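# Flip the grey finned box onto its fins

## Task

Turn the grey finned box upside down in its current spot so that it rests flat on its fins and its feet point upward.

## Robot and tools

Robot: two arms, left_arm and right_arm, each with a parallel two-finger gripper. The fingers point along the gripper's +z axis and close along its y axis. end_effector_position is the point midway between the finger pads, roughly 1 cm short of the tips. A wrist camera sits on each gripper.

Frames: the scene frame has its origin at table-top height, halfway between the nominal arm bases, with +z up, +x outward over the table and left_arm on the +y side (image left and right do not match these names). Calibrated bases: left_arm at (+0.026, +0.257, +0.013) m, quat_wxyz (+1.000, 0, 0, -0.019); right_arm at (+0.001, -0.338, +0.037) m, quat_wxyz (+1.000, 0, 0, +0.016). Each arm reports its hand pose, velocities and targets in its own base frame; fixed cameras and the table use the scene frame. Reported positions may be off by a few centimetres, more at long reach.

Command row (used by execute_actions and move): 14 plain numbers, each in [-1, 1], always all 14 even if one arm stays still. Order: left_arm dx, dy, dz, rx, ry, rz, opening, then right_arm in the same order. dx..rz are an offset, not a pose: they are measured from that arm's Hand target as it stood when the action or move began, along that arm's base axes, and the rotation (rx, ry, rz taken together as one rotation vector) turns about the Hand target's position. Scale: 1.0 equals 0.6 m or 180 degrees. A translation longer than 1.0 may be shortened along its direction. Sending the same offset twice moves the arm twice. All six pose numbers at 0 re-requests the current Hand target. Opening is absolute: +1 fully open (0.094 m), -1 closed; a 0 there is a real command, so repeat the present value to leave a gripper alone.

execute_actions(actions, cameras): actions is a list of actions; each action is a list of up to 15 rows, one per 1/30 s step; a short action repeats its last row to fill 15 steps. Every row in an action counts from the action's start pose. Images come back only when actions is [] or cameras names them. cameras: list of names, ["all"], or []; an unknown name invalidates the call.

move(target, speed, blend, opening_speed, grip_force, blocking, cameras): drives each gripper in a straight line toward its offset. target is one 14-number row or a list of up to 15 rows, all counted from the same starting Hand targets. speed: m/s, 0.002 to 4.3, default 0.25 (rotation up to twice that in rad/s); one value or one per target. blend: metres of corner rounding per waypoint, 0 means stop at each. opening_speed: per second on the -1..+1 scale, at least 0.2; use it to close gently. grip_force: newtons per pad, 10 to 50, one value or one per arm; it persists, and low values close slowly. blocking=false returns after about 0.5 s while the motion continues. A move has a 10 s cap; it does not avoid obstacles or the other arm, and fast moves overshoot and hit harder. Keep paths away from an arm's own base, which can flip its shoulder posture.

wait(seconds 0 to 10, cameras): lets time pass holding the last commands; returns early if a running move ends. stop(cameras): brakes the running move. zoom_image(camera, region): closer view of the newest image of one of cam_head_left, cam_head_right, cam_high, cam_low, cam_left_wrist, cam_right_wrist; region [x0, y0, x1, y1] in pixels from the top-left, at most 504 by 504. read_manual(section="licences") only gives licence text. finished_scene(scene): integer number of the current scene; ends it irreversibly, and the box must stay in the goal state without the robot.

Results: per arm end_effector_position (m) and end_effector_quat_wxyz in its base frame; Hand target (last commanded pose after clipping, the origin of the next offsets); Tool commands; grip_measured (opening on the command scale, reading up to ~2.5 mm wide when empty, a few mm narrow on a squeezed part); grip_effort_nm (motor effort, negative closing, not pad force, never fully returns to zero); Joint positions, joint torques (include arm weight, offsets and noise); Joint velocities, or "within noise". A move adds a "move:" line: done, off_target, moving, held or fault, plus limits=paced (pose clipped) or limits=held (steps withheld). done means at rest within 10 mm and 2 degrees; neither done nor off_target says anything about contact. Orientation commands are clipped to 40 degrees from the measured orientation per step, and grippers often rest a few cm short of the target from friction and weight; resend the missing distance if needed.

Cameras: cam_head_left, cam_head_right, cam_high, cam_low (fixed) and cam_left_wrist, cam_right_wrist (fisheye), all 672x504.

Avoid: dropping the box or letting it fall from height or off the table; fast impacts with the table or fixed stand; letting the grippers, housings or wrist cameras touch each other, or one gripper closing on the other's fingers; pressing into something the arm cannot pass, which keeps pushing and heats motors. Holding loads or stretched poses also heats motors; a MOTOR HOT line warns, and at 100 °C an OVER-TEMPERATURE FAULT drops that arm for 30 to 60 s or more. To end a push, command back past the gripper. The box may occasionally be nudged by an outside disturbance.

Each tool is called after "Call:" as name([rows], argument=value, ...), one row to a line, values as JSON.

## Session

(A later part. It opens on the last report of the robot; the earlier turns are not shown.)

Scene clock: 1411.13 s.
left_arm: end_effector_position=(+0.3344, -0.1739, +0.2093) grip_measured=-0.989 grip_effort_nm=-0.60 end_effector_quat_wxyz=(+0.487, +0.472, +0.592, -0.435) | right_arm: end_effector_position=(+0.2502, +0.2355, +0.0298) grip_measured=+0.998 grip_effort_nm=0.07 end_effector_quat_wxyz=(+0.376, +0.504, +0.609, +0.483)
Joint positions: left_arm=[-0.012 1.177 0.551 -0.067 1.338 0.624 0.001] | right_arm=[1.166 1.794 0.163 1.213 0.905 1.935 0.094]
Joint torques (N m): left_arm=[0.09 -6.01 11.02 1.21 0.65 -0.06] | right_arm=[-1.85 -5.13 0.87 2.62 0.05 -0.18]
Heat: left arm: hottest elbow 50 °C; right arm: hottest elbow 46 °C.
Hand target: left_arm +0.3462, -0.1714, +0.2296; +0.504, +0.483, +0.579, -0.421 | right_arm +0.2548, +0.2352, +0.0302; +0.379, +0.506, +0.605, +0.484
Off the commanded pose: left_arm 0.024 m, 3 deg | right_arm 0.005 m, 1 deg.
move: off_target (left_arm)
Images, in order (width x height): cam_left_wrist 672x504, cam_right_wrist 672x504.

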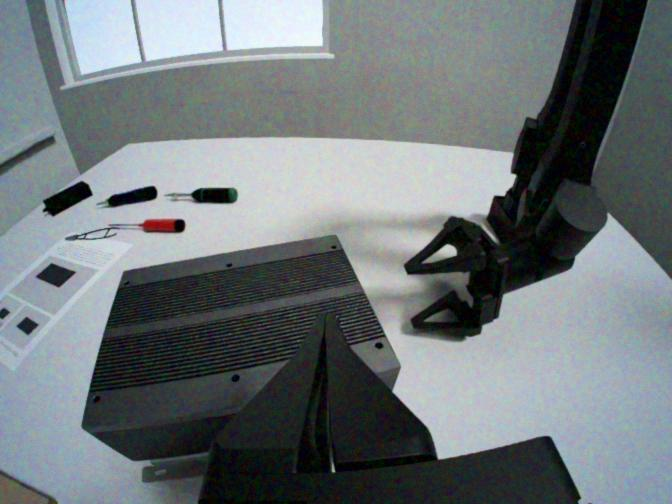

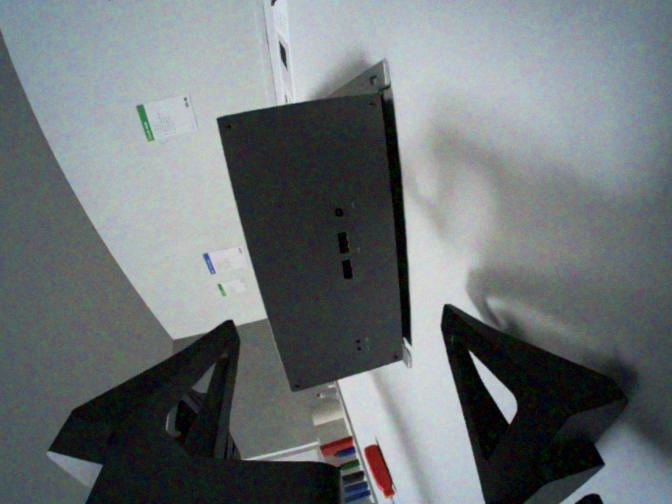

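Call:
move(target=[0,0,0,0,0,0,-1, 0,0,-0.0187,-0.0025,-0.012,0.0013,1], speed=0.03, cameras=["cam_right_wrist"])

Call:
zoom_image(camera="cam_right_wrist", region=[180, 50, 520, 410])

Scene clock: 1484.07 s.
left_arm: end_effector_position=(+0.3344, -0.1739, +0.2093) grip_measured=-0.989 grip_effort_nm=-0.60 end_effector_quat_wxyz=(+0.487, +0.472, +0.592, -0.435) | right_arm: end_effector_position=(+0.2517, +0.2363, +0.0199) grip_measured=+0.998 grip_effort_nm=0.08 end_effector_quat_wxyz=(+0.388, +0.492, +0.604, +0.492)
Joint positions: left_arm=[-0.012 1.177 0.551 -0.067 1.338 0.624 0.001] | right_arm=[1.166 1.949 0.175 1.416 0.915 1.876 0.094]
Joint torques (N m): left_arm=[-0.03 -6.18 11.04 1.26 0.64 -0.06] | right_arm=[-1.96 -5.3 0.1 2.28 0.22 -0.15]
Heat: left arm: hottest elbow 51 °C; right arm: hottest elbow 38 °C.
Hand target: left_arm +0.3462, -0.1714, +0.2296; +0.504, +0.483, +0.579, -0.421 | right_arm +0.2548, +0.2352, +0.0190; +0.392, +0.494, +0.601, +0.492
Off the commanded pose: left_arm 0.024 m, 3 deg | right_arm 0.003 m, 1 deg.
move: off_target (left_arm)
Images, in order (width x height): cam_right_wrist 672x504.

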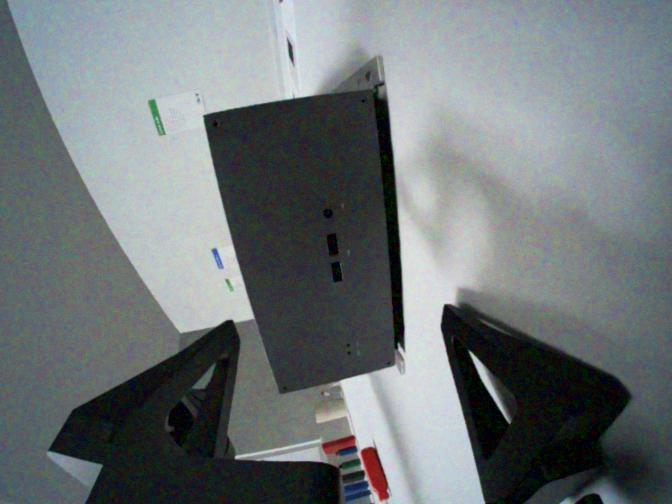

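Scaled by 1.400 from the camera's 672x504 image, which has a finer 960x720 frame.

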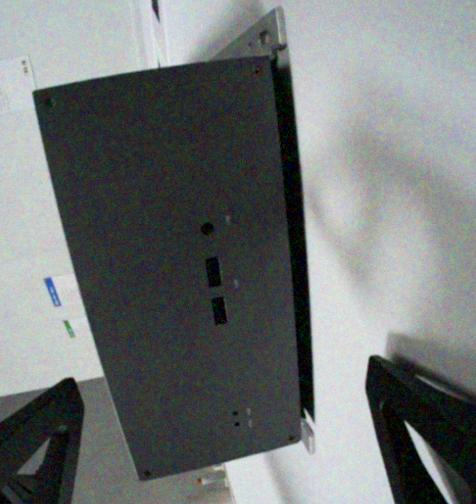

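Call:
move(target=[0,0,0,0,0,0,-1, 0.0468,0.0175,-0.0015,0,0,0,1], speed=0.03, cameras=["cam_right_wrist","cam_left_wrist"])

Call:
zoom_image(camera="cam_right_wrist", region=[180, 50, 520, 410])

Scene clock: 1493.87 s.
left_arm: end_effector_position=(+0.3344, -0.1739, +0.2093) grip_measured=-0.989 grip_effort_nm=-0.59 end_effector_quat_wxyz=(+0.487, +0.472, +0.592, -0.435) | right_arm: end_effector_position=(+0.2790, +0.2483, +0.0224) grip_measured=+0.998 grip_effort_nm=0.08 end_effector_quat_wxyz=(+0.386, +0.494, +0.597, +0.501)
Joint positions: left_arm=[-0.012 1.177 0.551 -0.067 1.338 0.624 0.001] | right_arm=[1.081 1.949 0.23 1.416 0.835 1.833 0.094]
Joint torques (N m): left_arm=[-0.09 -6.24 11.02 1.24 0.64 -0.06] | right_arm=[-2.61 -6.65 0.29 1.44 -0.06 -0.23]
Heat: left arm: hottest elbow 51 °C; right arm: hottest elbow 37 °C.
Hand target: left_arm +0.3462, -0.1714, +0.2296; +0.504, +0.483, +0.579, -0.421 | right_arm +0.2829, +0.2456, +0.0181; +0.392, +0.494, +0.601, +0.492
Off the commanded pose: left_arm 0.024 m, 3 deg | right_arm 0.006 m, 1 deg.
move: off_target (left_arm)
Images, in order (width x height): cam_left_wrist 672x504, cam_right_wrist 672x504.

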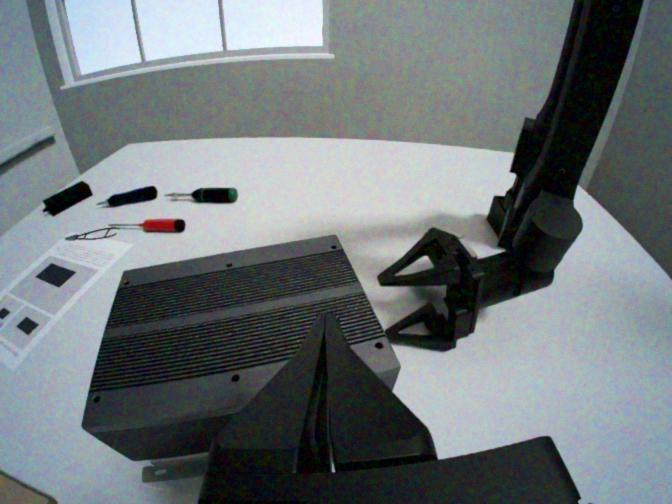

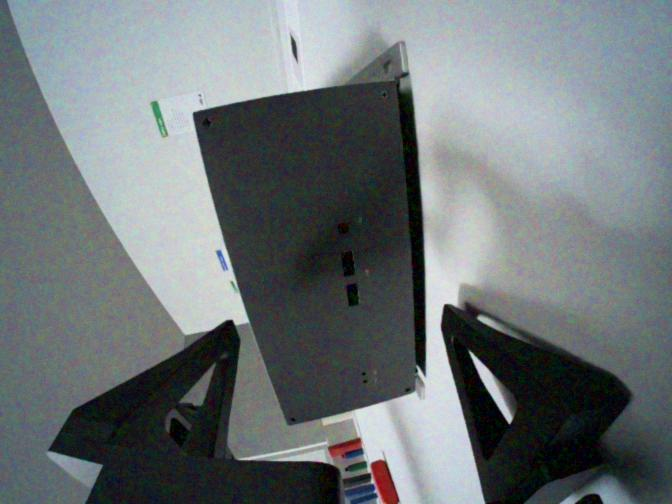

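Scaled by 1.400 from the camera's 672x504 image, which has a finer 960x720 frame.

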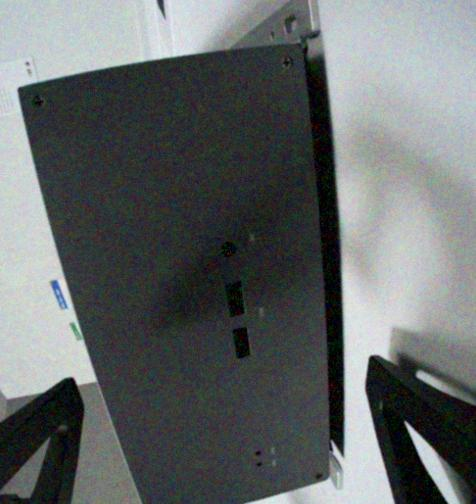

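Call:
move(target=[0,0,0,0,0,0,-1, 0,-0.004,-0.0102,-0.0105,-0.0022,0.0022,1], speed=0.03, cameras=["cam_right_wrist"])

Call:
zoom_image(camera="cam_right_wrist", region=[360, 200, 672, 504])

Scene clock: 1552.03 s.
left_arm: end_effector_position=(+0.3344, -0.1739, +0.2093) grip_measured=-0.989 grip_effort_nm=-0.59 end_effector_quat_wxyz=(+0.487, +0.472, +0.592, -0.435) | right_arm: end_effector_position=(+0.2790, +0.2474, +0.0204) grip_measured=+0.998 grip_effort_nm=0.08 end_effector_quat_wxyz=(+0.397, +0.480, +0.606, +0.495)
Joint positions: left_arm=[-0.012 1.177 0.551 -0.067 1.338 0.624 0.001] | right_arm=[1.08 1.973 0.23 1.449 0.833 1.786 0.094]
Joint torques (N m): left_arm=[-0.15 -6.07 11.04 1.25 0.65 -0.06] | right_arm=[-1.79 -5.54 0.18 1.94 -0.1 -0.06]
Heat: left arm: hottest elbow 51 °C; right arm: hottest elbow 35 °C.
Hand target: left_arm +0.3462, -0.1714, +0.2296; +0.504, +0.483, +0.579, -0.421 | right_arm +0.2829, +0.2432, +0.0119; +0.400, +0.484, +0.609, +0.485
Off the commanded pose: left_arm 0.024 m, 3 deg | right_arm 0.010 m, 1 deg.
move: off_target (left_arm)
Images, in order (width x height): cam_right_wrist 672x504.

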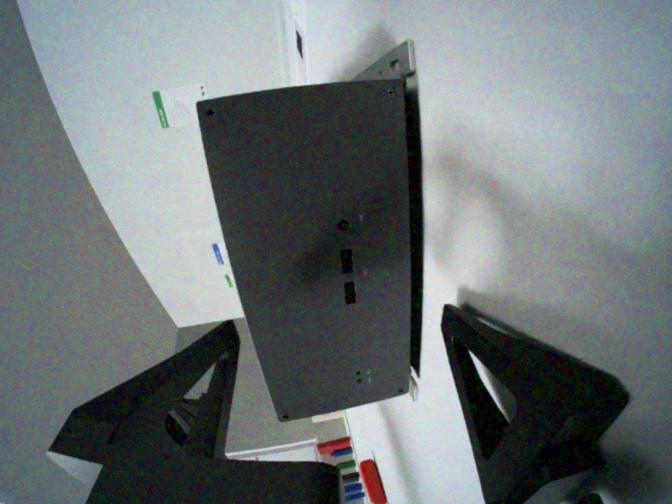

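Scaled by 1.615 from the camera's 672x504 image, which has a finer 960x720 frame.

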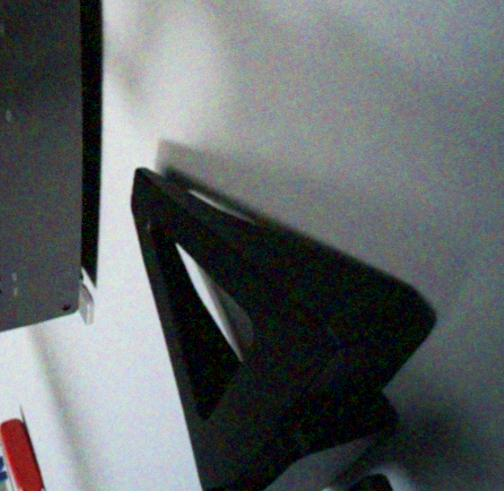

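Call:
move(target=[0,0,0,0,0,0,-1, 0,-0.002,0.005,-0.0028,0.0135,0,1], speed=0.03, cameras=["cam_right_wrist"])

Call:
zoom_image(camera="cam_right_wrist", region=[170, 60, 510, 440])

Scene clock: 1569.50 s.
left_arm: end_effector_position=(+0.3344, -0.1739, +0.2093) grip_measured=-0.989 grip_effort_nm=-0.60 end_effector_quat_wxyz=(+0.487, +0.472, +0.592, -0.435) | right_arm: end_effector_position=(+0.2801, +0.2468, +0.0171) grip_measured=+0.998 grip_effort_nm=0.07 end_effector_quat_wxyz=(+0.387, +0.488, +0.618, +0.479)
Joint positions: left_arm=[-0.012 1.177 0.551 -0.067 1.338 0.624 0.001] | right_arm=[1.069 1.911 0.229 1.324 0.813 1.825 0.094]
Joint torques (N m): left_arm=[-0.21 -6.12 11.03 1.28 0.64 -0.06] | right_arm=[-0.97 -7 -0.03 1.26 0.02 -0.08]
Heat: left arm: hottest elbow 51 °C; right arm: hottest elbow 35 °C.
Hand target: left_arm +0.3462, -0.1714, +0.2296; +0.504, +0.483, +0.579, -0.421 | right_arm +0.2828, +0.2420, +0.0150; +0.389, +0.492, +0.620, +0.472
Off the commanded pose: left_arm 0.024 m, 3 deg | right_arm 0.006 m, 1 deg.
move: off_target (left_arm)
Images, in order (width x height): cam_right_wrist 672x504.

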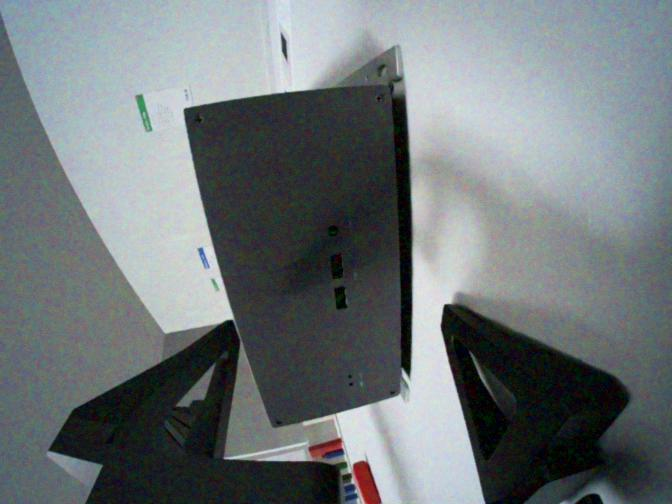

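Scaled by 1.326 from the camera's 672x504 image, which has a finer 960x720 frame.

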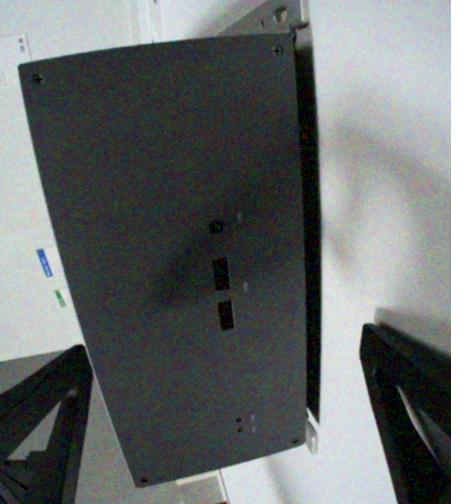

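Call:
move(target=[0,0,0,0,0,0,-1, 0.0234,0.0087,0.004,0,0,0,1], speed=0.03, cameras=["cam_right_wrist"])

Call:
zoom_image(camera="cam_right_wrist", region=[150, 60, 510, 470])

Scene clock: 1594.23 s.
left_arm: end_effector_position=(+0.3344, -0.1739, +0.2093) grip_measured=-0.989 grip_effort_nm=-0.60 end_effector_quat_wxyz=(+0.487, +0.472, +0.592, -0.435) | right_arm: end_effector_position=(+0.2915, +0.2481, +0.0162) grip_measured=+0.998 grip_effort_nm=0.07 end_effector_quat_wxyz=(+0.384, +0.492, +0.620, +0.476)
Joint positions: left_arm=[-0.012 1.177 0.551 -0.067 1.338 0.624 0.001] | right_arm=[1.031 1.899 0.247 1.29 0.777 1.821 0.094]
Joint torques (N m): left_arm=[-0.03 -5.95 11.02 1.24 0.64 -0.06] | right_arm=[-1.73 -8.64 0.99 1.4 0 -0.3]
Heat: left arm: hottest elbow 51 °C; right arm: hottest elbow 35 °C.
Hand target: left_arm +0.3462, -0.1714, +0.2296; +0.504, +0.483, +0.579, -0.421 | right_arm +0.2969, +0.2472, +0.0173; +0.389, +0.492, +0.620, +0.472
Off the commanded pose: left_arm 0.024 m, 3 deg | right_arm 0.006 m, 1 deg.
move: off_target (left_arm)
Images, in order (width x height): cam_right_wrist 672x504.

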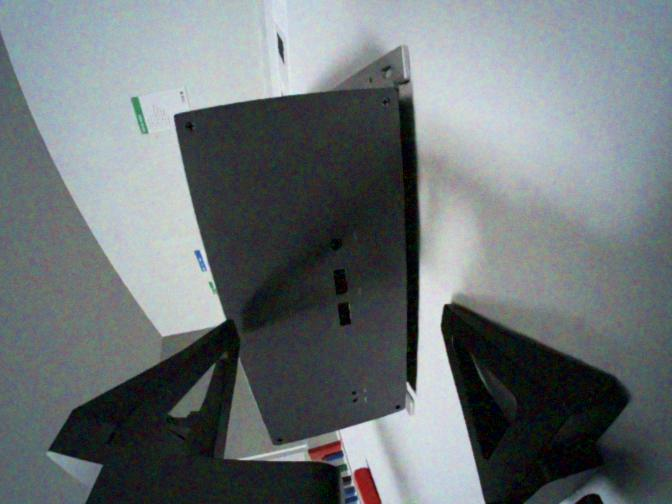

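Scaled by 1.229 from the camera's 672x504 image, which has a finer 960x720 frame.

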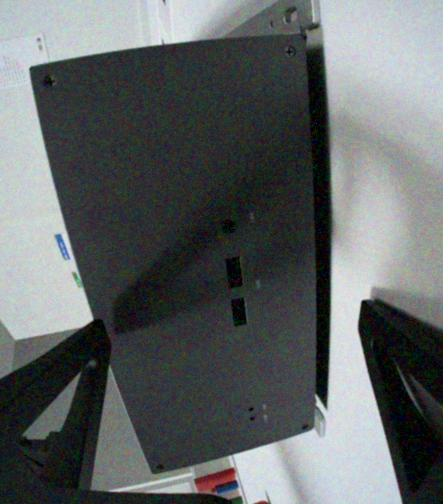

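Call:
move(target=[0,0,0,0,0,0,-1, 0,-0.001,0.0067,0.0012,-0.0054,0,1], speed=0.03)

Call:
move(target=[0,0,0,0,0,0,-1, 0.0125,0.0047,0,0,0,0,1], speed=0.03, cameras=["cam_right_wrist"])

Call:
zoom_image(camera="cam_right_wrist", region=[150, 60, 510, 470])

Scene clock: 1618.17 s.
left_arm: end_effector_position=(+0.3344, -0.1739, +0.2093) grip_measured=-0.989 grip_effort_nm=-0.60 end_effector_quat_wxyz=(+0.487, +0.472, +0.592, -0.435) | right_arm: end_effector_position=(+0.2916, +0.2483, +0.0168) grip_measured=+0.998 grip_effort_nm=0.08 end_effector_quat_wxyz=(+0.388, +0.487, +0.623, +0.474)
Joint positions: left_arm=[-0.012 1.177 0.551 -0.067 1.338 0.624 0.001] | right_arm=[1.031 1.898 0.247 1.293 0.777 1.804 0.094]
Joint torques (N m): left_arm=[-0.03 -6.07 11.04 1.25 0.64 -0.06] | right_arm=[-1.9 -7.53 0.58 2.59 0.21 -0.29]
Heat: left arm: hottest elbow 52 °C; right arm: hottest elbow 35 °C.
Hand target: left_arm +0.3462, -0.1714, +0.2296; +0.504, +0.483, +0.579, -0.421 | right_arm +0.2969, +0.2466, +0.0214; +0.394, +0.489, +0.615, +0.477
Off the commanded pose: left_arm 0.024 m, 3 deg | right_arm 0.007 m, 1 deg.
move: off_target (left_arm)

Scene clock: 1618.87 s.
left_arm: end_effector_position=(+0.3344, -0.1739, +0.2093) grip_measured=-0.989 grip_effort_nm=-0.59 end_effector_quat_wxyz=(+0.487, +0.472, +0.592, -0.435) | right_arm: end_effector_position=(+0.2954, +0.2481, +0.0172) grip_measured=+0.998 grip_effort_nm=0.08 end_effector_quat_wxyz=(+0.389, +0.487, +0.623, +0.473)
Joint positions: left_arm=[-0.012 1.177 0.551 -0.067 1.338 0.624 0.001] | right_arm=[1.018 1.898 0.252 1.293 0.767 1.796 0.094]
Joint torques (N m): left_arm=[-0.03 -6.01 11.03 1.24 0.65 -0.07] | right_arm=[-2.55 -7.94 1.62 2.1 -0.13 -0.21]
Heat: left arm: hottest elbow 52 °C; right arm: hottest elbow 35 °C.
Hand target: left_arm +0.3462, -0.1714, +0.2296; +0.504, +0.483, +0.579, -0.421 | right_arm +0.3044, +0.2495, +0.0214; +0.394, +0.488, +0.615, +0.477
Off the commanded pose: left_arm 0.024 m, 3 deg | right_arm 0.010 m, 1 deg.
move: off_target (left_arm)
Images, in order (width x height): cam_right_wrist 672x504.

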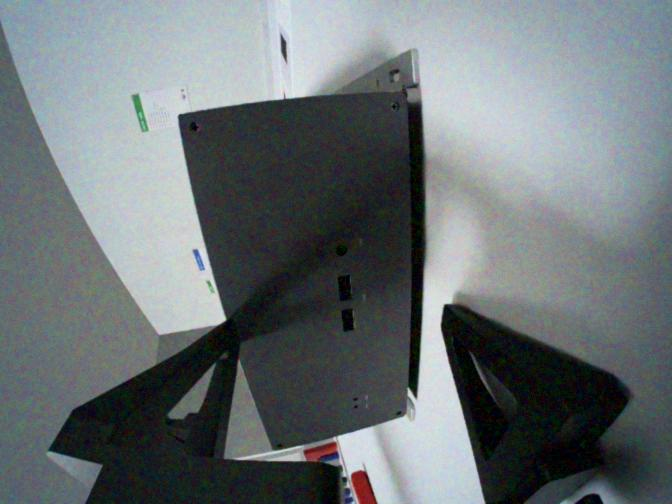

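Scaled by 1.229 from the camera's 672x504 image, which has a finer 960x720 frame.

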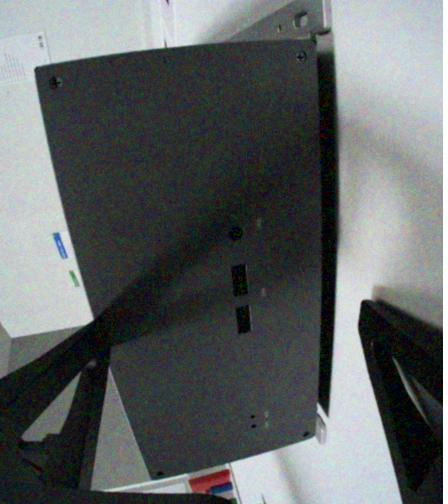

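Call:
move(target=[0,0,0,0,0,0,-1, -0.008,-0.004,0.0083,0,0,0,1], speed=0.03, cameras=["cam_right_wrist"])

Call:
zoom_image(camera="cam_right_wrist", region=[150, 60, 510, 470])

Scene clock: 1624.63 s.
left_arm: end_effector_position=(+0.3344, -0.1739, +0.2093) grip_measured=-0.989 grip_effort_nm=-0.59 end_effector_quat_wxyz=(+0.487, +0.472, +0.592, -0.435) | right_arm: end_effector_position=(+0.2961, +0.2493, +0.0234) grip_measured=+0.998 grip_effort_nm=0.08 end_effector_quat_wxyz=(+0.389, +0.487, +0.619, +0.479)
Joint positions: left_arm=[-0.012 1.177 0.551 -0.067 1.338 0.624 0.001] | right_arm=[1.018 1.876 0.251 1.287 0.767 1.796 0.094]
Joint torques (N m): left_arm=[-0.09 -6.07 11.03 1.28 0.64 -0.05] | right_arm=[-2.43 -8.41 0.84 1.63 0.28 -0.21]
Heat: left arm: hottest elbow 52 °C; right arm: hottest elbow 35 °C.
Hand target: left_arm +0.3462, -0.1714, +0.2296; +0.504, +0.483, +0.579, -0.421 | right_arm +0.2996, +0.2471, +0.0264; +0.394, +0.488, +0.616, +0.477
Off the commanded pose: left_arm 0.024 m, 3 deg | right_arm 0.005 m, 1 deg.
move: off_target (left_arm)
Images, in order (width x height): cam_right_wrist 672x504.

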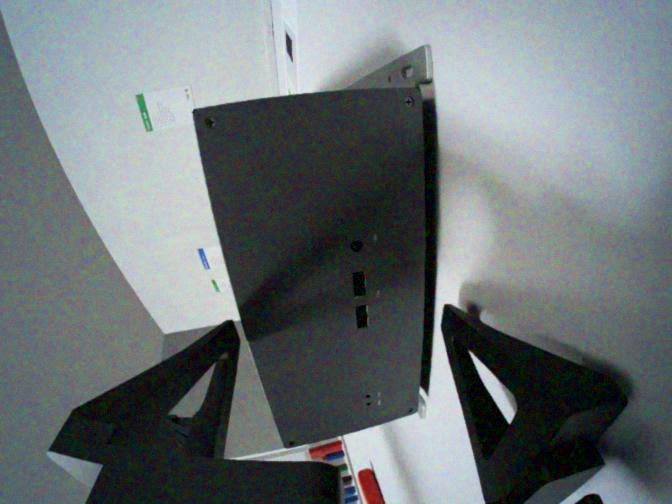

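Scaled by 1.229 from the camera's 672x504 image, which has a finer 960x720 frame.

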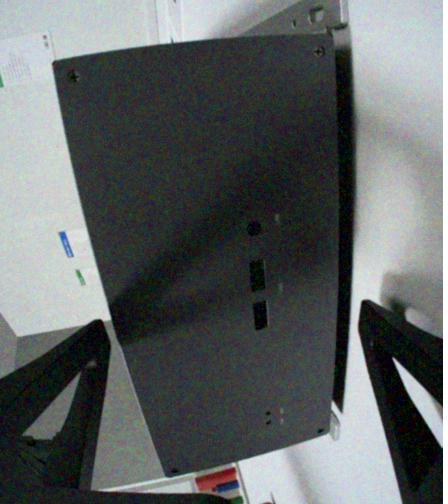

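Call:
move(target=[0,0,0,0,0,0,-1, 0.008,0.001,-0.0095,0,0,0,1], speed=0.03)

Scene clock: 1643.40 s.
left_arm: end_effector_position=(+0.3344, -0.1739, +0.2093) grip_measured=-0.989 grip_effort_nm=-0.59 end_effector_quat_wxyz=(+0.487, +0.472, +0.592, -0.435) | right_arm: end_effector_position=(+0.2984, +0.2477, +0.0208) grip_measured=+0.999 grip_effort_nm=0.07 end_effector_quat_wxyz=(+0.390, +0.487, +0.620, +0.476)
Joint positions: left_arm=[-0.012 1.177 0.551 -0.067 1.338 0.624 0.001] | right_arm=[1.009 1.887 0.253 1.292 0.761 1.792 0.094]
Joint torques (N m): left_arm=[-0.15 -6.18 11.03 1.21 0.64 -0.06] | right_arm=[-1.73 -6.18 1.36 2.36 -0.03 -0.21]
Heat: left arm: hottest elbow 52 °C; right arm: hottest elbow 34 °C.
Hand target: left_arm +0.3462, -0.1714, +0.2296; +0.504, +0.483, +0.579, -0.421 | right_arm +0.3044, +0.2476, +0.0207; +0.394, +0.489, +0.615, +0.477
Off the commanded pose: left_arm 0.024 m, 3 deg | right_arm 0.006 m, 1 deg.
move: off_target (left_arm)

Call:
move(target=[0,0,0,0,0,0,-1, 0.0125,0.005,-0.0033,0,0,0,1], speed=0.03, cameras=["cam_right_wrist"])

Call:
zoom_image(camera="cam_right_wrist", region=[150, 60, 510, 470])

Scene clock: 1648.87 s.
left_arm: end_effector_position=(+0.3344, -0.1739, +0.2093) grip_measured=-0.989 grip_effort_nm=-0.60 end_effector_quat_wxyz=(+0.487, +0.472, +0.592, -0.435) | right_arm: end_effector_position=(+0.3052, +0.2510, +0.0206) grip_measured=+0.999 grip_effort_nm=0.07 end_effector_quat_wxyz=(+0.389, +0.488, +0.618, +0.479)
Joint positions: left_arm=[-0.012 1.177 0.551 -0.067 1.338 0.624 0.001] | right_arm=[0.993 1.896 0.27 1.296 0.745 1.785 0.094]
Joint torques (N m): left_arm=[-0.09 -5.89 11 1.26 0.64 -0.05] | right_arm=[-1.96 -6.24 1.69 2.29 -0.1 -0.26]
Heat: left arm: hottest elbow 52 °C; right arm: hottest elbow 34 °C.
Hand target: left_arm +0.3462, -0.1714, +0.2296; +0.504, +0.483, +0.579, -0.421 | right_arm +0.3119, +0.2508, +0.0187; +0.394, +0.489, +0.615, +0.477
Off the commanded pose: left_arm 0.024 m, 3 deg | right_arm 0.007 m, 1 deg.
move: off_target (left_arm)
Images, in order (width x height): cam_right_wrist 672x504.

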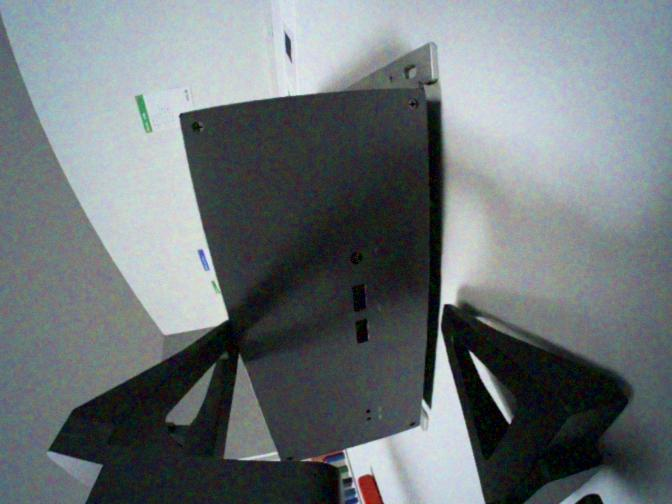

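Scaled by 1.229 from the camera's 672x504 image, which has a finer 960x720 frame.

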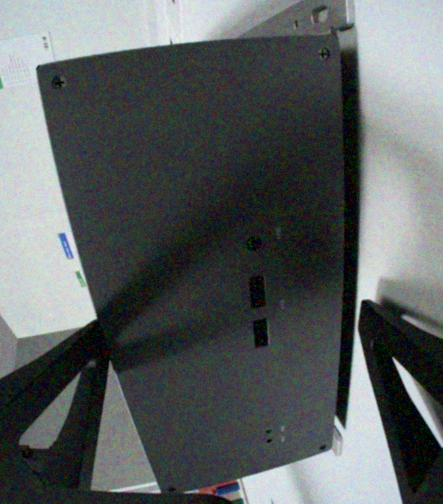

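Call:
move(target=[0,0,0,0,0,0,-1, 0,0,-0.006,0,0,0,1], speed=0.03)

Scene clock: 1670.07 s.
left_arm: end_effector_position=(+0.3344, -0.1739, +0.2093) grip_measured=-0.989 grip_effort_nm=-0.60 end_effector_quat_wxyz=(+0.487, +0.472, +0.592, -0.435) | right_arm: end_effector_position=(+0.3056, +0.2513, +0.0203) grip_measured=+0.999 grip_effort_nm=0.06 end_effector_quat_wxyz=(+0.389, +0.488, +0.614, +0.483)
Joint positions: left_arm=[-0.012 1.177 0.551 -0.067 1.338 0.624 0.001] | right_arm=[0.992 1.911 0.271 1.322 0.745 1.785 0.094]
Joint torques (N m): left_arm=[-0.26 -6.01 11.02 1.28 0.65 -0.06] | right_arm=[-2.2 -5.54 1.58 2.02 -0.07 -0.21]
Heat: left arm: hottest elbow 52 °C; right arm: hottest elbow 34 °C.
Hand target: left_arm +0.3462, -0.1714, +0.2296; +0.504, +0.483, +0.579, -0.421 | right_arm +0.3120, +0.2506, +0.0151; +0.394, +0.489, +0.615, +0.477
Off the commanded pose: left_arm 0.024 m, 3 deg | right_arm 0.008 m, 1 deg.
move: off_target (left_arm)

Call:
move(target=[0,0,0,0,0,0,-1, 0,0,0.002,-0.002,0.0095,0,1], speed=0.03, cameras=["cam_right_wrist"])

Call:
zoom_image(camera="cam_right_wrist", region=[150, 60, 510, 470])

Scene clock: 1681.63 s.
left_arm: end_effector_position=(+0.3344, -0.1739, +0.2093) grip_measured=-0.989 grip_effort_nm=-0.59 end_effector_quat_wxyz=(+0.487, +0.472, +0.592, -0.435) | right_arm: end_effector_position=(+0.3055, +0.2515, +0.0203) grip_measured=+0.999 grip_effort_nm=0.05 end_effector_quat_wxyz=(+0.386, +0.490, +0.621, +0.475)
Joint positions: left_arm=[-0.012 1.177 0.551 -0.067 1.338 0.624 0.001] | right_arm=[0.991 1.877 0.271 1.26 0.74 1.795 0.094]
Joint torques (N m): left_arm=[-0.21 -6.12 11 1.25 0.63 -0.05] | right_arm=[-2.14 -7.77 1.68 1.03 -0.34 -0.14]
Heat: left arm: hottest elbow 52 °C; right arm: hottest elbow 34 °C.
Hand target: left_arm +0.3462, -0.1714, +0.2296; +0.504, +0.483, +0.579, -0.421 | right_arm +0.3119, +0.2506, +0.0163; +0.386, +0.494, +0.623, +0.468
Off the commanded pose: left_arm 0.024 m, 3 deg | right_arm 0.008 m, 1 deg.
move: off_target (left_arm)
Images, in order (width x height): cam_right_wrist 672x504.

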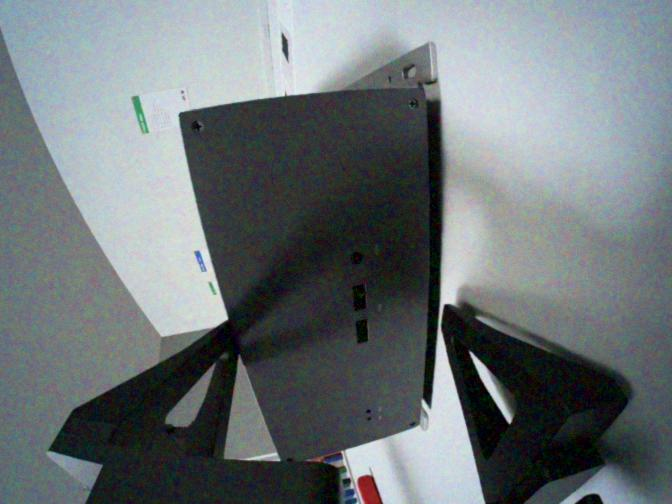

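Scaled by 1.229 from the camera's 672x504 image, which has a finer 960x720 frame.

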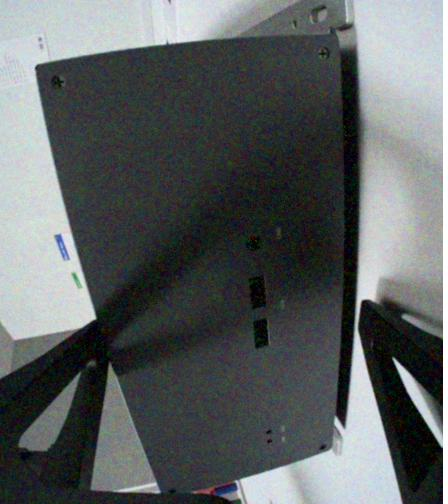

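Call:
move(target=[0,0,0,0,0,0,-1, 0,0,-0.006,0,0,0,1], speed=0.03)

Scene clock: 1684.90 s.
left_arm: end_effector_position=(+0.3344, -0.1739, +0.2093) grip_measured=-0.989 grip_effort_nm=-0.60 end_effector_quat_wxyz=(+0.487, +0.472, +0.592, -0.435) | right_arm: end_effector_position=(+0.3055, +0.2515, +0.0203) grip_measured=+0.999 grip_effort_nm=0.05 end_effector_quat_wxyz=(+0.386, +0.490, +0.621, +0.475)
Joint positions: left_arm=[-0.012 1.177 0.551 -0.067 1.338 0.624 0.001] | right_arm=[0.991 1.877 0.271 1.26 0.74 1.795 0.094]
Joint torques (N m): left_arm=[-0.09 -6.12 11.02 1.26 0.64 -0.06] | right_arm=[-3.02 -6.01 1.88 1.43 -0.32 -0.04]
Heat: left arm: hottest elbow 52 °C; right arm: hottest elbow 34 °C.
Hand target: left_arm +0.3462, -0.1714, +0.2296; +0.504, +0.483, +0.579, -0.421 | right_arm +0.3119, +0.2506, +0.0127; +0.386, +0.494, +0.623, +0.468
Off the commanded pose: left_arm 0.024 m, 3 deg | right_arm 0.010 m, 1 deg.
move: off_target (left_arm)

Call:
move(target=[0,0,0,0,0,0,-1, 0.0047,0.0016,-0.003,0,0,0,1], speed=0.03, cameras=["cam_right_wrist"])

Call:
zoom_image(camera="cam_right_wrist", region=[150, 60, 510, 470])

Scene clock: 1706.50 s.
left_arm: end_effector_position=(+0.3344, -0.1739, +0.2093) grip_measured=-0.989 grip_effort_nm=-0.60 end_effector_quat_wxyz=(+0.487, +0.472, +0.592, -0.435) | right_arm: end_effector_position=(+0.3057, +0.2517, +0.0202) grip_measured=+0.999 grip_effort_nm=0.05 end_effector_quat_wxyz=(+0.385, +0.490, +0.620, +0.477)
Joint positions: left_arm=[-0.012 1.177 0.551 -0.067 1.338 0.624 0.001] | right_arm=[0.99 1.881 0.271 1.267 0.737 1.796 0.094]
Joint torques (N m): left_arm=[-0.15 -6.07 11 1.25 0.64 -0.05] | right_arm=[-2.49 -5.01 2.29 1.52 -0.45 -0.1]
Heat: left arm: hottest elbow 52 °C; right arm: hottest elbow 34 °C.
Hand target: left_arm +0.3462, -0.1714, +0.2296; +0.504, +0.483, +0.579, -0.421 | right_arm +0.3148, +0.2516, +0.0109; +0.386, +0.494, +0.623, +0.468
Off the commanded pose: left_arm 0.024 m, 3 deg | right_arm 0.013 m, 1 deg.
move: off_target (left_arm, right_arm)
Images, in order (width x height): cam_right_wrist 672x504.

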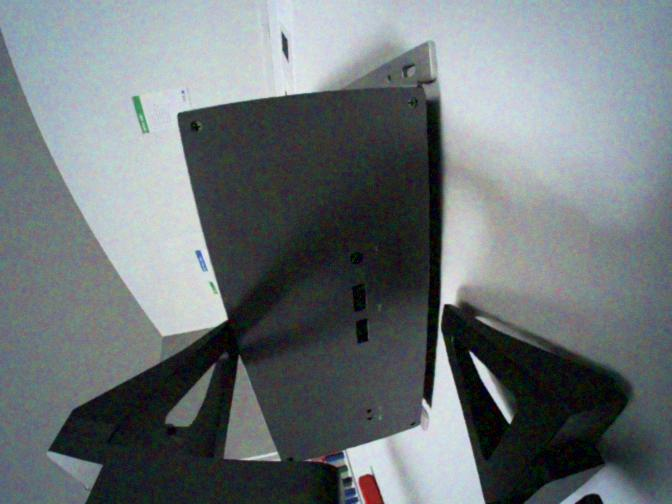

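Scaled by 1.229 from the camera's 672x504 image, which has a finer 960x720 frame.

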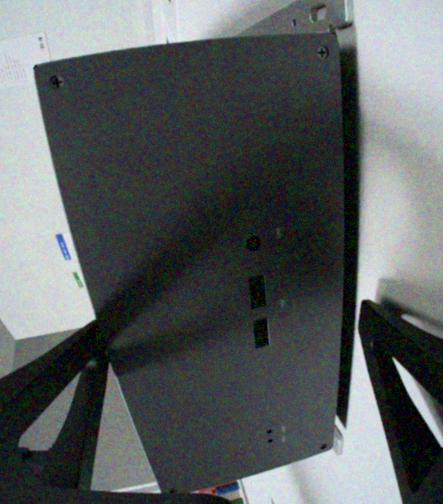

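Call:
move(target=[0,0,0,0,0,0,-1, 0.0125,0.0047,0.005,0,0,0,1], speed=0.04, cameras=["cam_right_wrist"])

Call:
zoom_image(camera="cam_right_wrist", region=[150, 60, 510, 470])

Scene clock: 1725.83 s.
left_arm: end_effector_position=(+0.3344, -0.1739, +0.2093) grip_measured=-0.989 grip_effort_nm=-0.60 end_effector_quat_wxyz=(+0.487, +0.472, +0.592, -0.435) | right_arm: end_effector_position=(+0.3148, +0.2555, +0.0205) grip_measured=+0.999 grip_effort_nm=0.04 end_effector_quat_wxyz=(+0.382, +0.493, +0.618, +0.479)
Joint positions: left_arm=[-0.012 1.177 0.551 -0.067 1.338 0.624 0.001] | right_arm=[0.968 1.881 0.291 1.254 0.715 1.796 0.094]
Joint torques (N m): left_arm=[-0.09 -6.12 10.99 1.25 0.64 -0.06] | right_arm=[-2.49 -6.65 2.04 1.01 -0.2 -0.19]
Heat: left arm: hottest elbow 52 °C; right arm: hottest elbow 34 °C.
Hand target: left_arm +0.3462, -0.1714, +0.2296; +0.504, +0.483, +0.579, -0.421 | right_arm +0.3223, +0.2545, +0.0140; +0.386, +0.494, +0.623, +0.468
Off the commanded pose: left_arm 0.024 m, 3 deg | right_arm 0.010 m, 1 deg.
move: off_target (left_arm)
Images, in order (width x height): cam_right_wrist 672x504.

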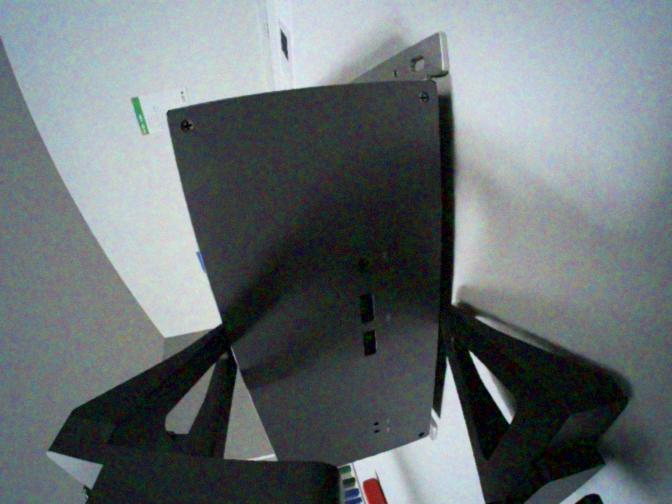

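Scaled by 1.229 from the camera's 672x504 image, which has a finer 960x720 frame.

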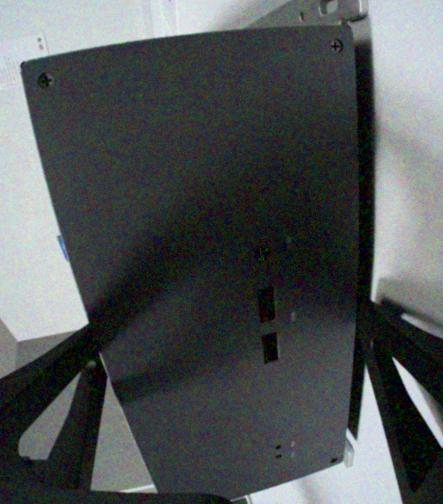

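Call:
move(target=[0,0,0,0,0,0,-1, 0.007,0.002,-0.001,0,0,0,1], speed=0.04, cameras=["cam_right_wrist"])

Call:
zoom_image(camera="cam_right_wrist", region=[150, 60, 510, 470])

Scene clock: 1748.17 s.
left_arm: end_effector_position=(+0.3344, -0.1739, +0.2093) grip_measured=-0.989 grip_effort_nm=-0.59 end_effector_quat_wxyz=(+0.487, +0.472, +0.592, -0.435) | right_arm: end_effector_position=(+0.3177, +0.2565, +0.0204) grip_measured=+0.999 grip_effort_nm=0.04 end_effector_quat_wxyz=(+0.380, +0.493, +0.618, +0.480)
Joint positions: left_arm=[-0.012 1.177 0.551 -0.067 1.338 0.624 0.001] | right_arm=[0.96 1.881 0.297 1.25 0.704 1.795 0.094]
Joint torques (N m): left_arm=[-0.15 -6.12 11.03 1.26 0.65 -0.05] | right_arm=[-2.55 -6.71 2.45 1.09 -0.17 -0.21]
Heat: left arm: hottest elbow 52 °C; right arm: hottest elbow 34 °C.
Hand target: left_arm +0.3462, -0.1714, +0.2296; +0.504, +0.483, +0.579, -0.421 | right_arm +0.3265, +0.2556, +0.0133; +0.386, +0.494, +0.623, +0.468
Off the commanded pose: left_arm 0.024 m, 3 deg | right_arm 0.011 m, 2 deg.
move: off_target (left_arm, right_arm)
Images, in order (width x height): cam_right_wrist 672x504.

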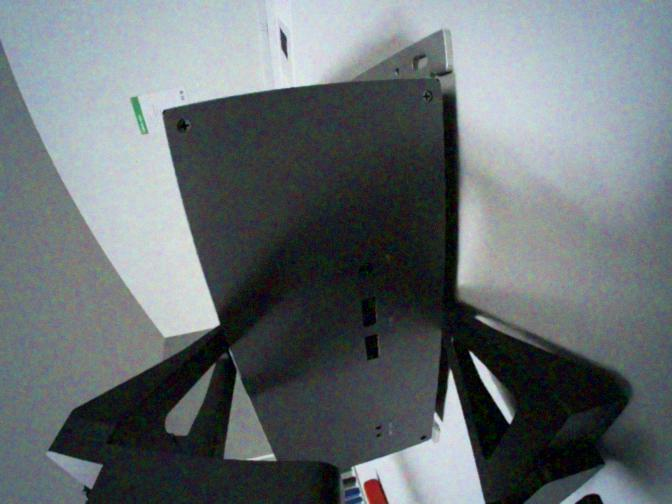

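Scaled by 1.229 from the camera's 672x504 image, which has a finer 960x720 frame.

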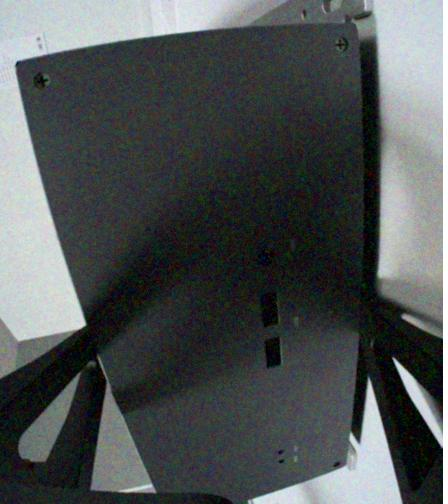

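Call:
move(target=[0,0,0,0,0,0,-1, 0,0,0.005,0,0,0,0.7], speed=0.03, opening_speed=0.2, cameras=["cam_right_wrist"])

Scene clock: 1755.17 s.
left_arm: end_effector_position=(+0.3344, -0.1739, +0.2093) grip_measured=-0.989 grip_effort_nm=-0.60 end_effector_quat_wxyz=(+0.487, +0.472, +0.592, -0.435) | right_arm: end_effector_position=(+0.3174, +0.2560, +0.0245) grip_measured=+0.758 grip_effort_nm=-1.02 end_effector_quat_wxyz=(+0.385, +0.488, +0.622, +0.476)
Joint positions: left_arm=[-0.012 1.177 0.551 -0.067 1.338 0.624 0.001] | right_arm=[0.96 1.858 0.293 1.23 0.704 1.778 0.083]
Joint torques (N m): left_arm=[-0.03 -6.18 11.03 1.24 0.65 -0.06] | right_arm=[-1.96 -5.48 2.66 1.4 -0.13 -0.08]
Heat: left arm: hottest elbow 52 °C; right arm: hottest elbow 34 °C.
Hand target: left_arm +0.3462, -0.1714, +0.2296; +0.504, +0.483, +0.579, -0.421 | right_arm +0.3264, +0.2556, +0.0162; +0.386, +0.494, +0.623, +0.468
Off the commanded pose: left_arm 0.024 m, 3 deg | right_arm 0.012 m, 1 deg.
move: off_target (left_arm, right_arm)
Images, in order (width x height): cam_right_wrist 672x504.

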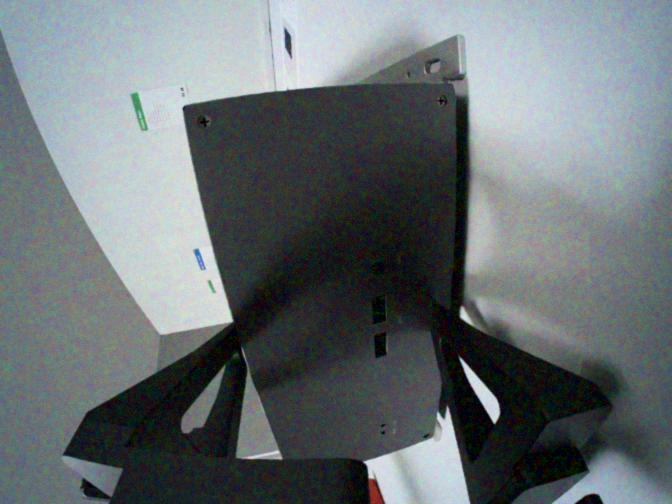

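Call:
zoom_image(camera="cam_right_wrist", region=[350, 230, 550, 480])

Call:
zoom_image(camera="cam_right_wrist", region=[150, 250, 350, 500])

Call:
execute_actions(actions=[], cameras=["cam_left_wrist"])

Call:
zoom_image(camera="cam_left_wrist", region=[330, 180, 580, 400])

Scaled by 2.016 from the camera's 672x504 image, which has a finer 960x720 frame.

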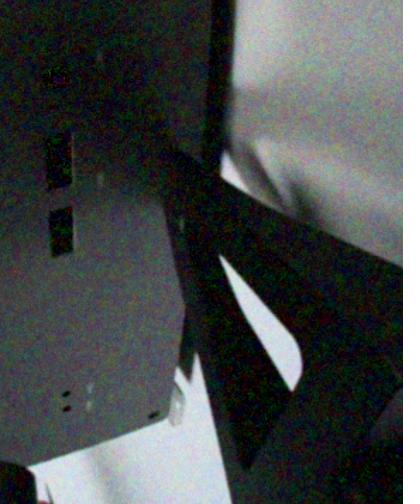

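Scaled by 2.016 from the camera's 672x504 image, which has a finer 960x720 frame.

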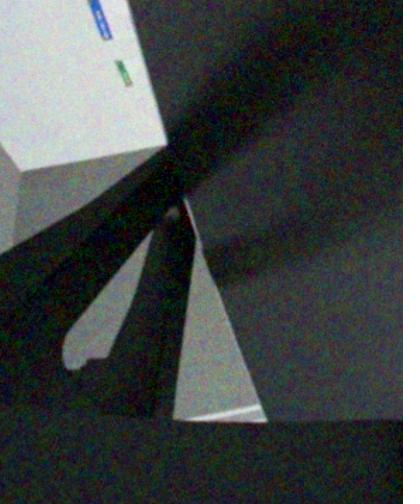

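Scene clock: 1761.30 s.
left_arm: end_effector_position=(+0.3344, -0.1739, +0.2093) grip_measured=-0.989 grip_effort_nm=-0.59 end_effector_quat_wxyz=(+0.487, +0.472, +0.592, -0.435) | right_arm: end_effector_position=(+0.3174, +0.2560, +0.0245) grip_measured=+0.758 grip_effort_nm=-1.04 end_effector_quat_wxyz=(+0.385, +0.488, +0.622, +0.476)
Joint positions: left_arm=[-0.012 1.177 0.551 -0.067 1.338 0.624 0.001] | right_arm=[0.96 1.858 0.293 1.23 0.704 1.778 0.083]
Joint velocities: within noise
Joint torques (N m): left_arm=[-0.15 -6.01 11.02 1.24 0.65 -0.06] | right_arm=[-2.26 -6.01 2.78 1.32 -0.15 -0.02]
Heat: left arm: hottest elbow 52 °C; right arm: hottest elbow 34 °C.
Hand target: left_arm +0.3462, -0.1714, +0.2296; +0.504, +0.483, +0.579, -0.421 | right_arm +0.3264, +0.2556, +0.0162; +0.386, +0.494, +0.623, +0.468
Tool commands: left_gripper/opening=-1.0 right_gripper/opening=+0.7
Off the commanded pose: left_arm 0.024 m, 3 deg | right_arm 0.012 m, 1 deg.
Images, in order (width x height): cam_left_wrist 672x504.

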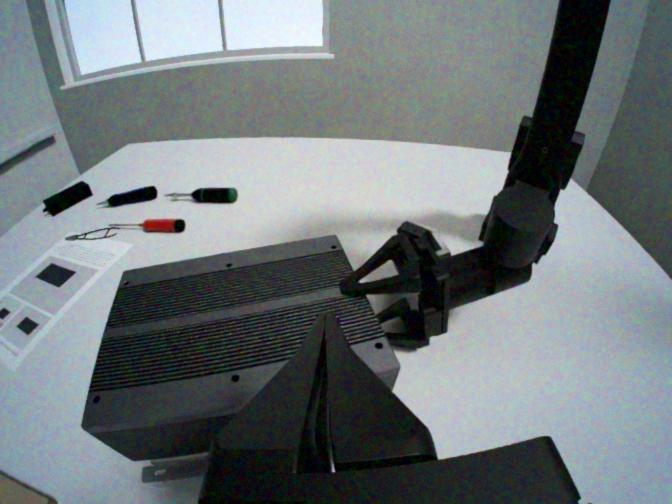

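Scaled by 2.016 from the camera's 672x504 image, which has a finer 960x720 frame.

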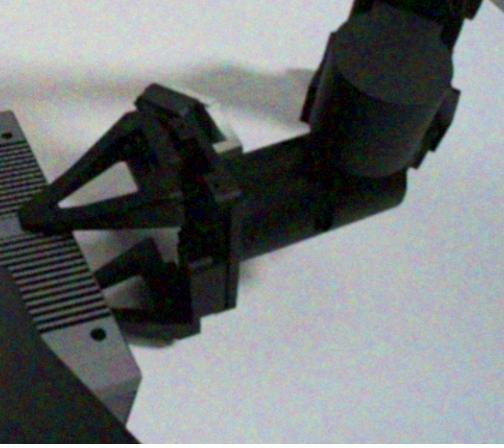

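Call:
move(target=[0,0,0,0,0,0,-1, -0.02,-0.005,-0.002,0.0008,-0.004,0,1], speed=0.03, opening_speed=0.5, cameras=["cam_right_wrist"])

Call:
zoom_image(camera="cam_right_wrist", region=[150, 60, 510, 470])

Scene clock: 1829.10 s.
left_arm: end_effector_position=(+0.3344, -0.1739, +0.2093) grip_measured=-0.989 grip_effort_nm=-0.59 end_effector_quat_wxyz=(+0.487, +0.472, +0.592, -0.435) | right_arm: end_effector_position=(+0.3167, +0.2540, +0.0205) grip_measured=+0.998 grip_effort_nm=0.07 end_effector_quat_wxyz=(+0.389, +0.489, +0.619, +0.475)
Joint positions: left_arm=[-0.012 1.177 0.551 -0.067 1.338 0.624 0.001] | right_arm=[0.964 1.887 0.294 1.261 0.72 1.778 0.094]
Joint torques (N m): left_arm=[-0.09 -6.12 11.03 1.31 0.64 -0.06] | right_arm=[-0.26 -6.42 0.81 2.21 0.54 -0.05]
Heat: left arm: hottest elbow 53 °C; right arm: hottest elbow 34 °C.
Hand target: left_arm +0.3462, -0.1714, +0.2296; +0.504, +0.483, +0.579, -0.421 | right_arm +0.3144, +0.2526, +0.0151; +0.389, +0.492, +0.620, +0.472
Off the commanded pose: left_arm 0.024 m, 3 deg | right_arm 0.006 m, 1 deg.
move: off_target (left_arm)
Images, in order (width x height): cam_right_wrist 672x504.

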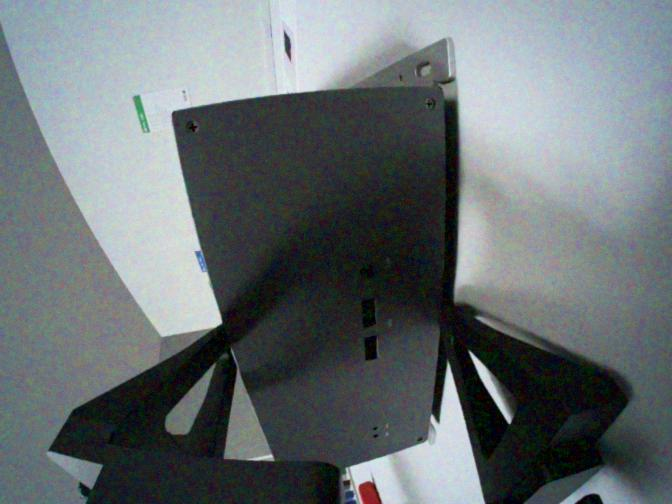

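Scaled by 1.229 from the camera's 672x504 image, which has a finer 960x720 frame.

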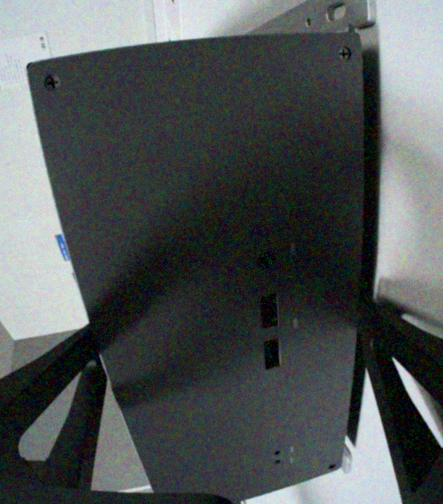

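Call:
move(target=[0,0,0,0,0,0,-1, 0.026,0.0095,-0.003,0.0008,-0.004,0,1], speed=0.04, cameras=["cam_right_wrist"])

Call:
zoom_image(camera="cam_right_wrist", region=[150, 60, 510, 470])

Scene clock: 1836.60 s.
left_arm: end_effector_position=(+0.3344, -0.1739, +0.2093) grip_measured=-0.989 grip_effort_nm=-0.60 end_effector_quat_wxyz=(+0.487, +0.472, +0.592, -0.435) | right_arm: end_effector_position=(+0.3180, +0.2559, +0.0202) grip_measured=+0.999 grip_effort_nm=0.04 end_effector_quat_wxyz=(+0.388, +0.489, +0.615, +0.483)
Joint positions: left_arm=[-0.012 1.177 0.551 -0.067 1.338 0.624 0.001] | right_arm=[0.962 1.906 0.298 1.293 0.715 1.776 0.094]
Joint torques (N m): left_arm=[-0.09 -6.18 11 1.26 0.64 -0.07] | right_arm=[-2.73 -5.48 3.11 1.66 -0.45 -0.27]
Heat: left arm: hottest elbow 53 °C; right arm: hottest elbow 34 °C.
Hand target: left_arm +0.3462, -0.1714, +0.2296; +0.504, +0.483, +0.579, -0.421 | right_arm +0.3300, +0.2585, +0.0133; +0.392, +0.489, +0.617, +0.476
Off the commanded pose: left_arm 0.024 m, 3 deg | right_arm 0.014 m, 1 deg.
move: off_target (left_arm, right_arm)
Images, in order (width x height): cam_right_wrist 672x504.

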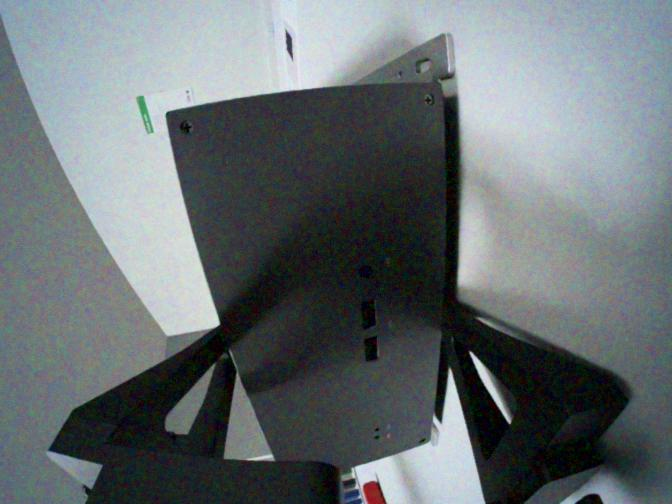

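Scaled by 1.229 from the camera's 672x504 image, which has a finer 960x720 frame.

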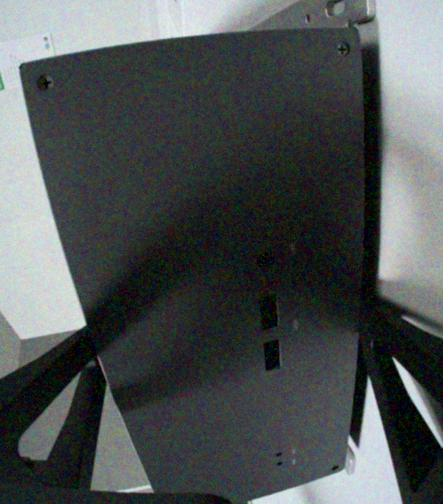

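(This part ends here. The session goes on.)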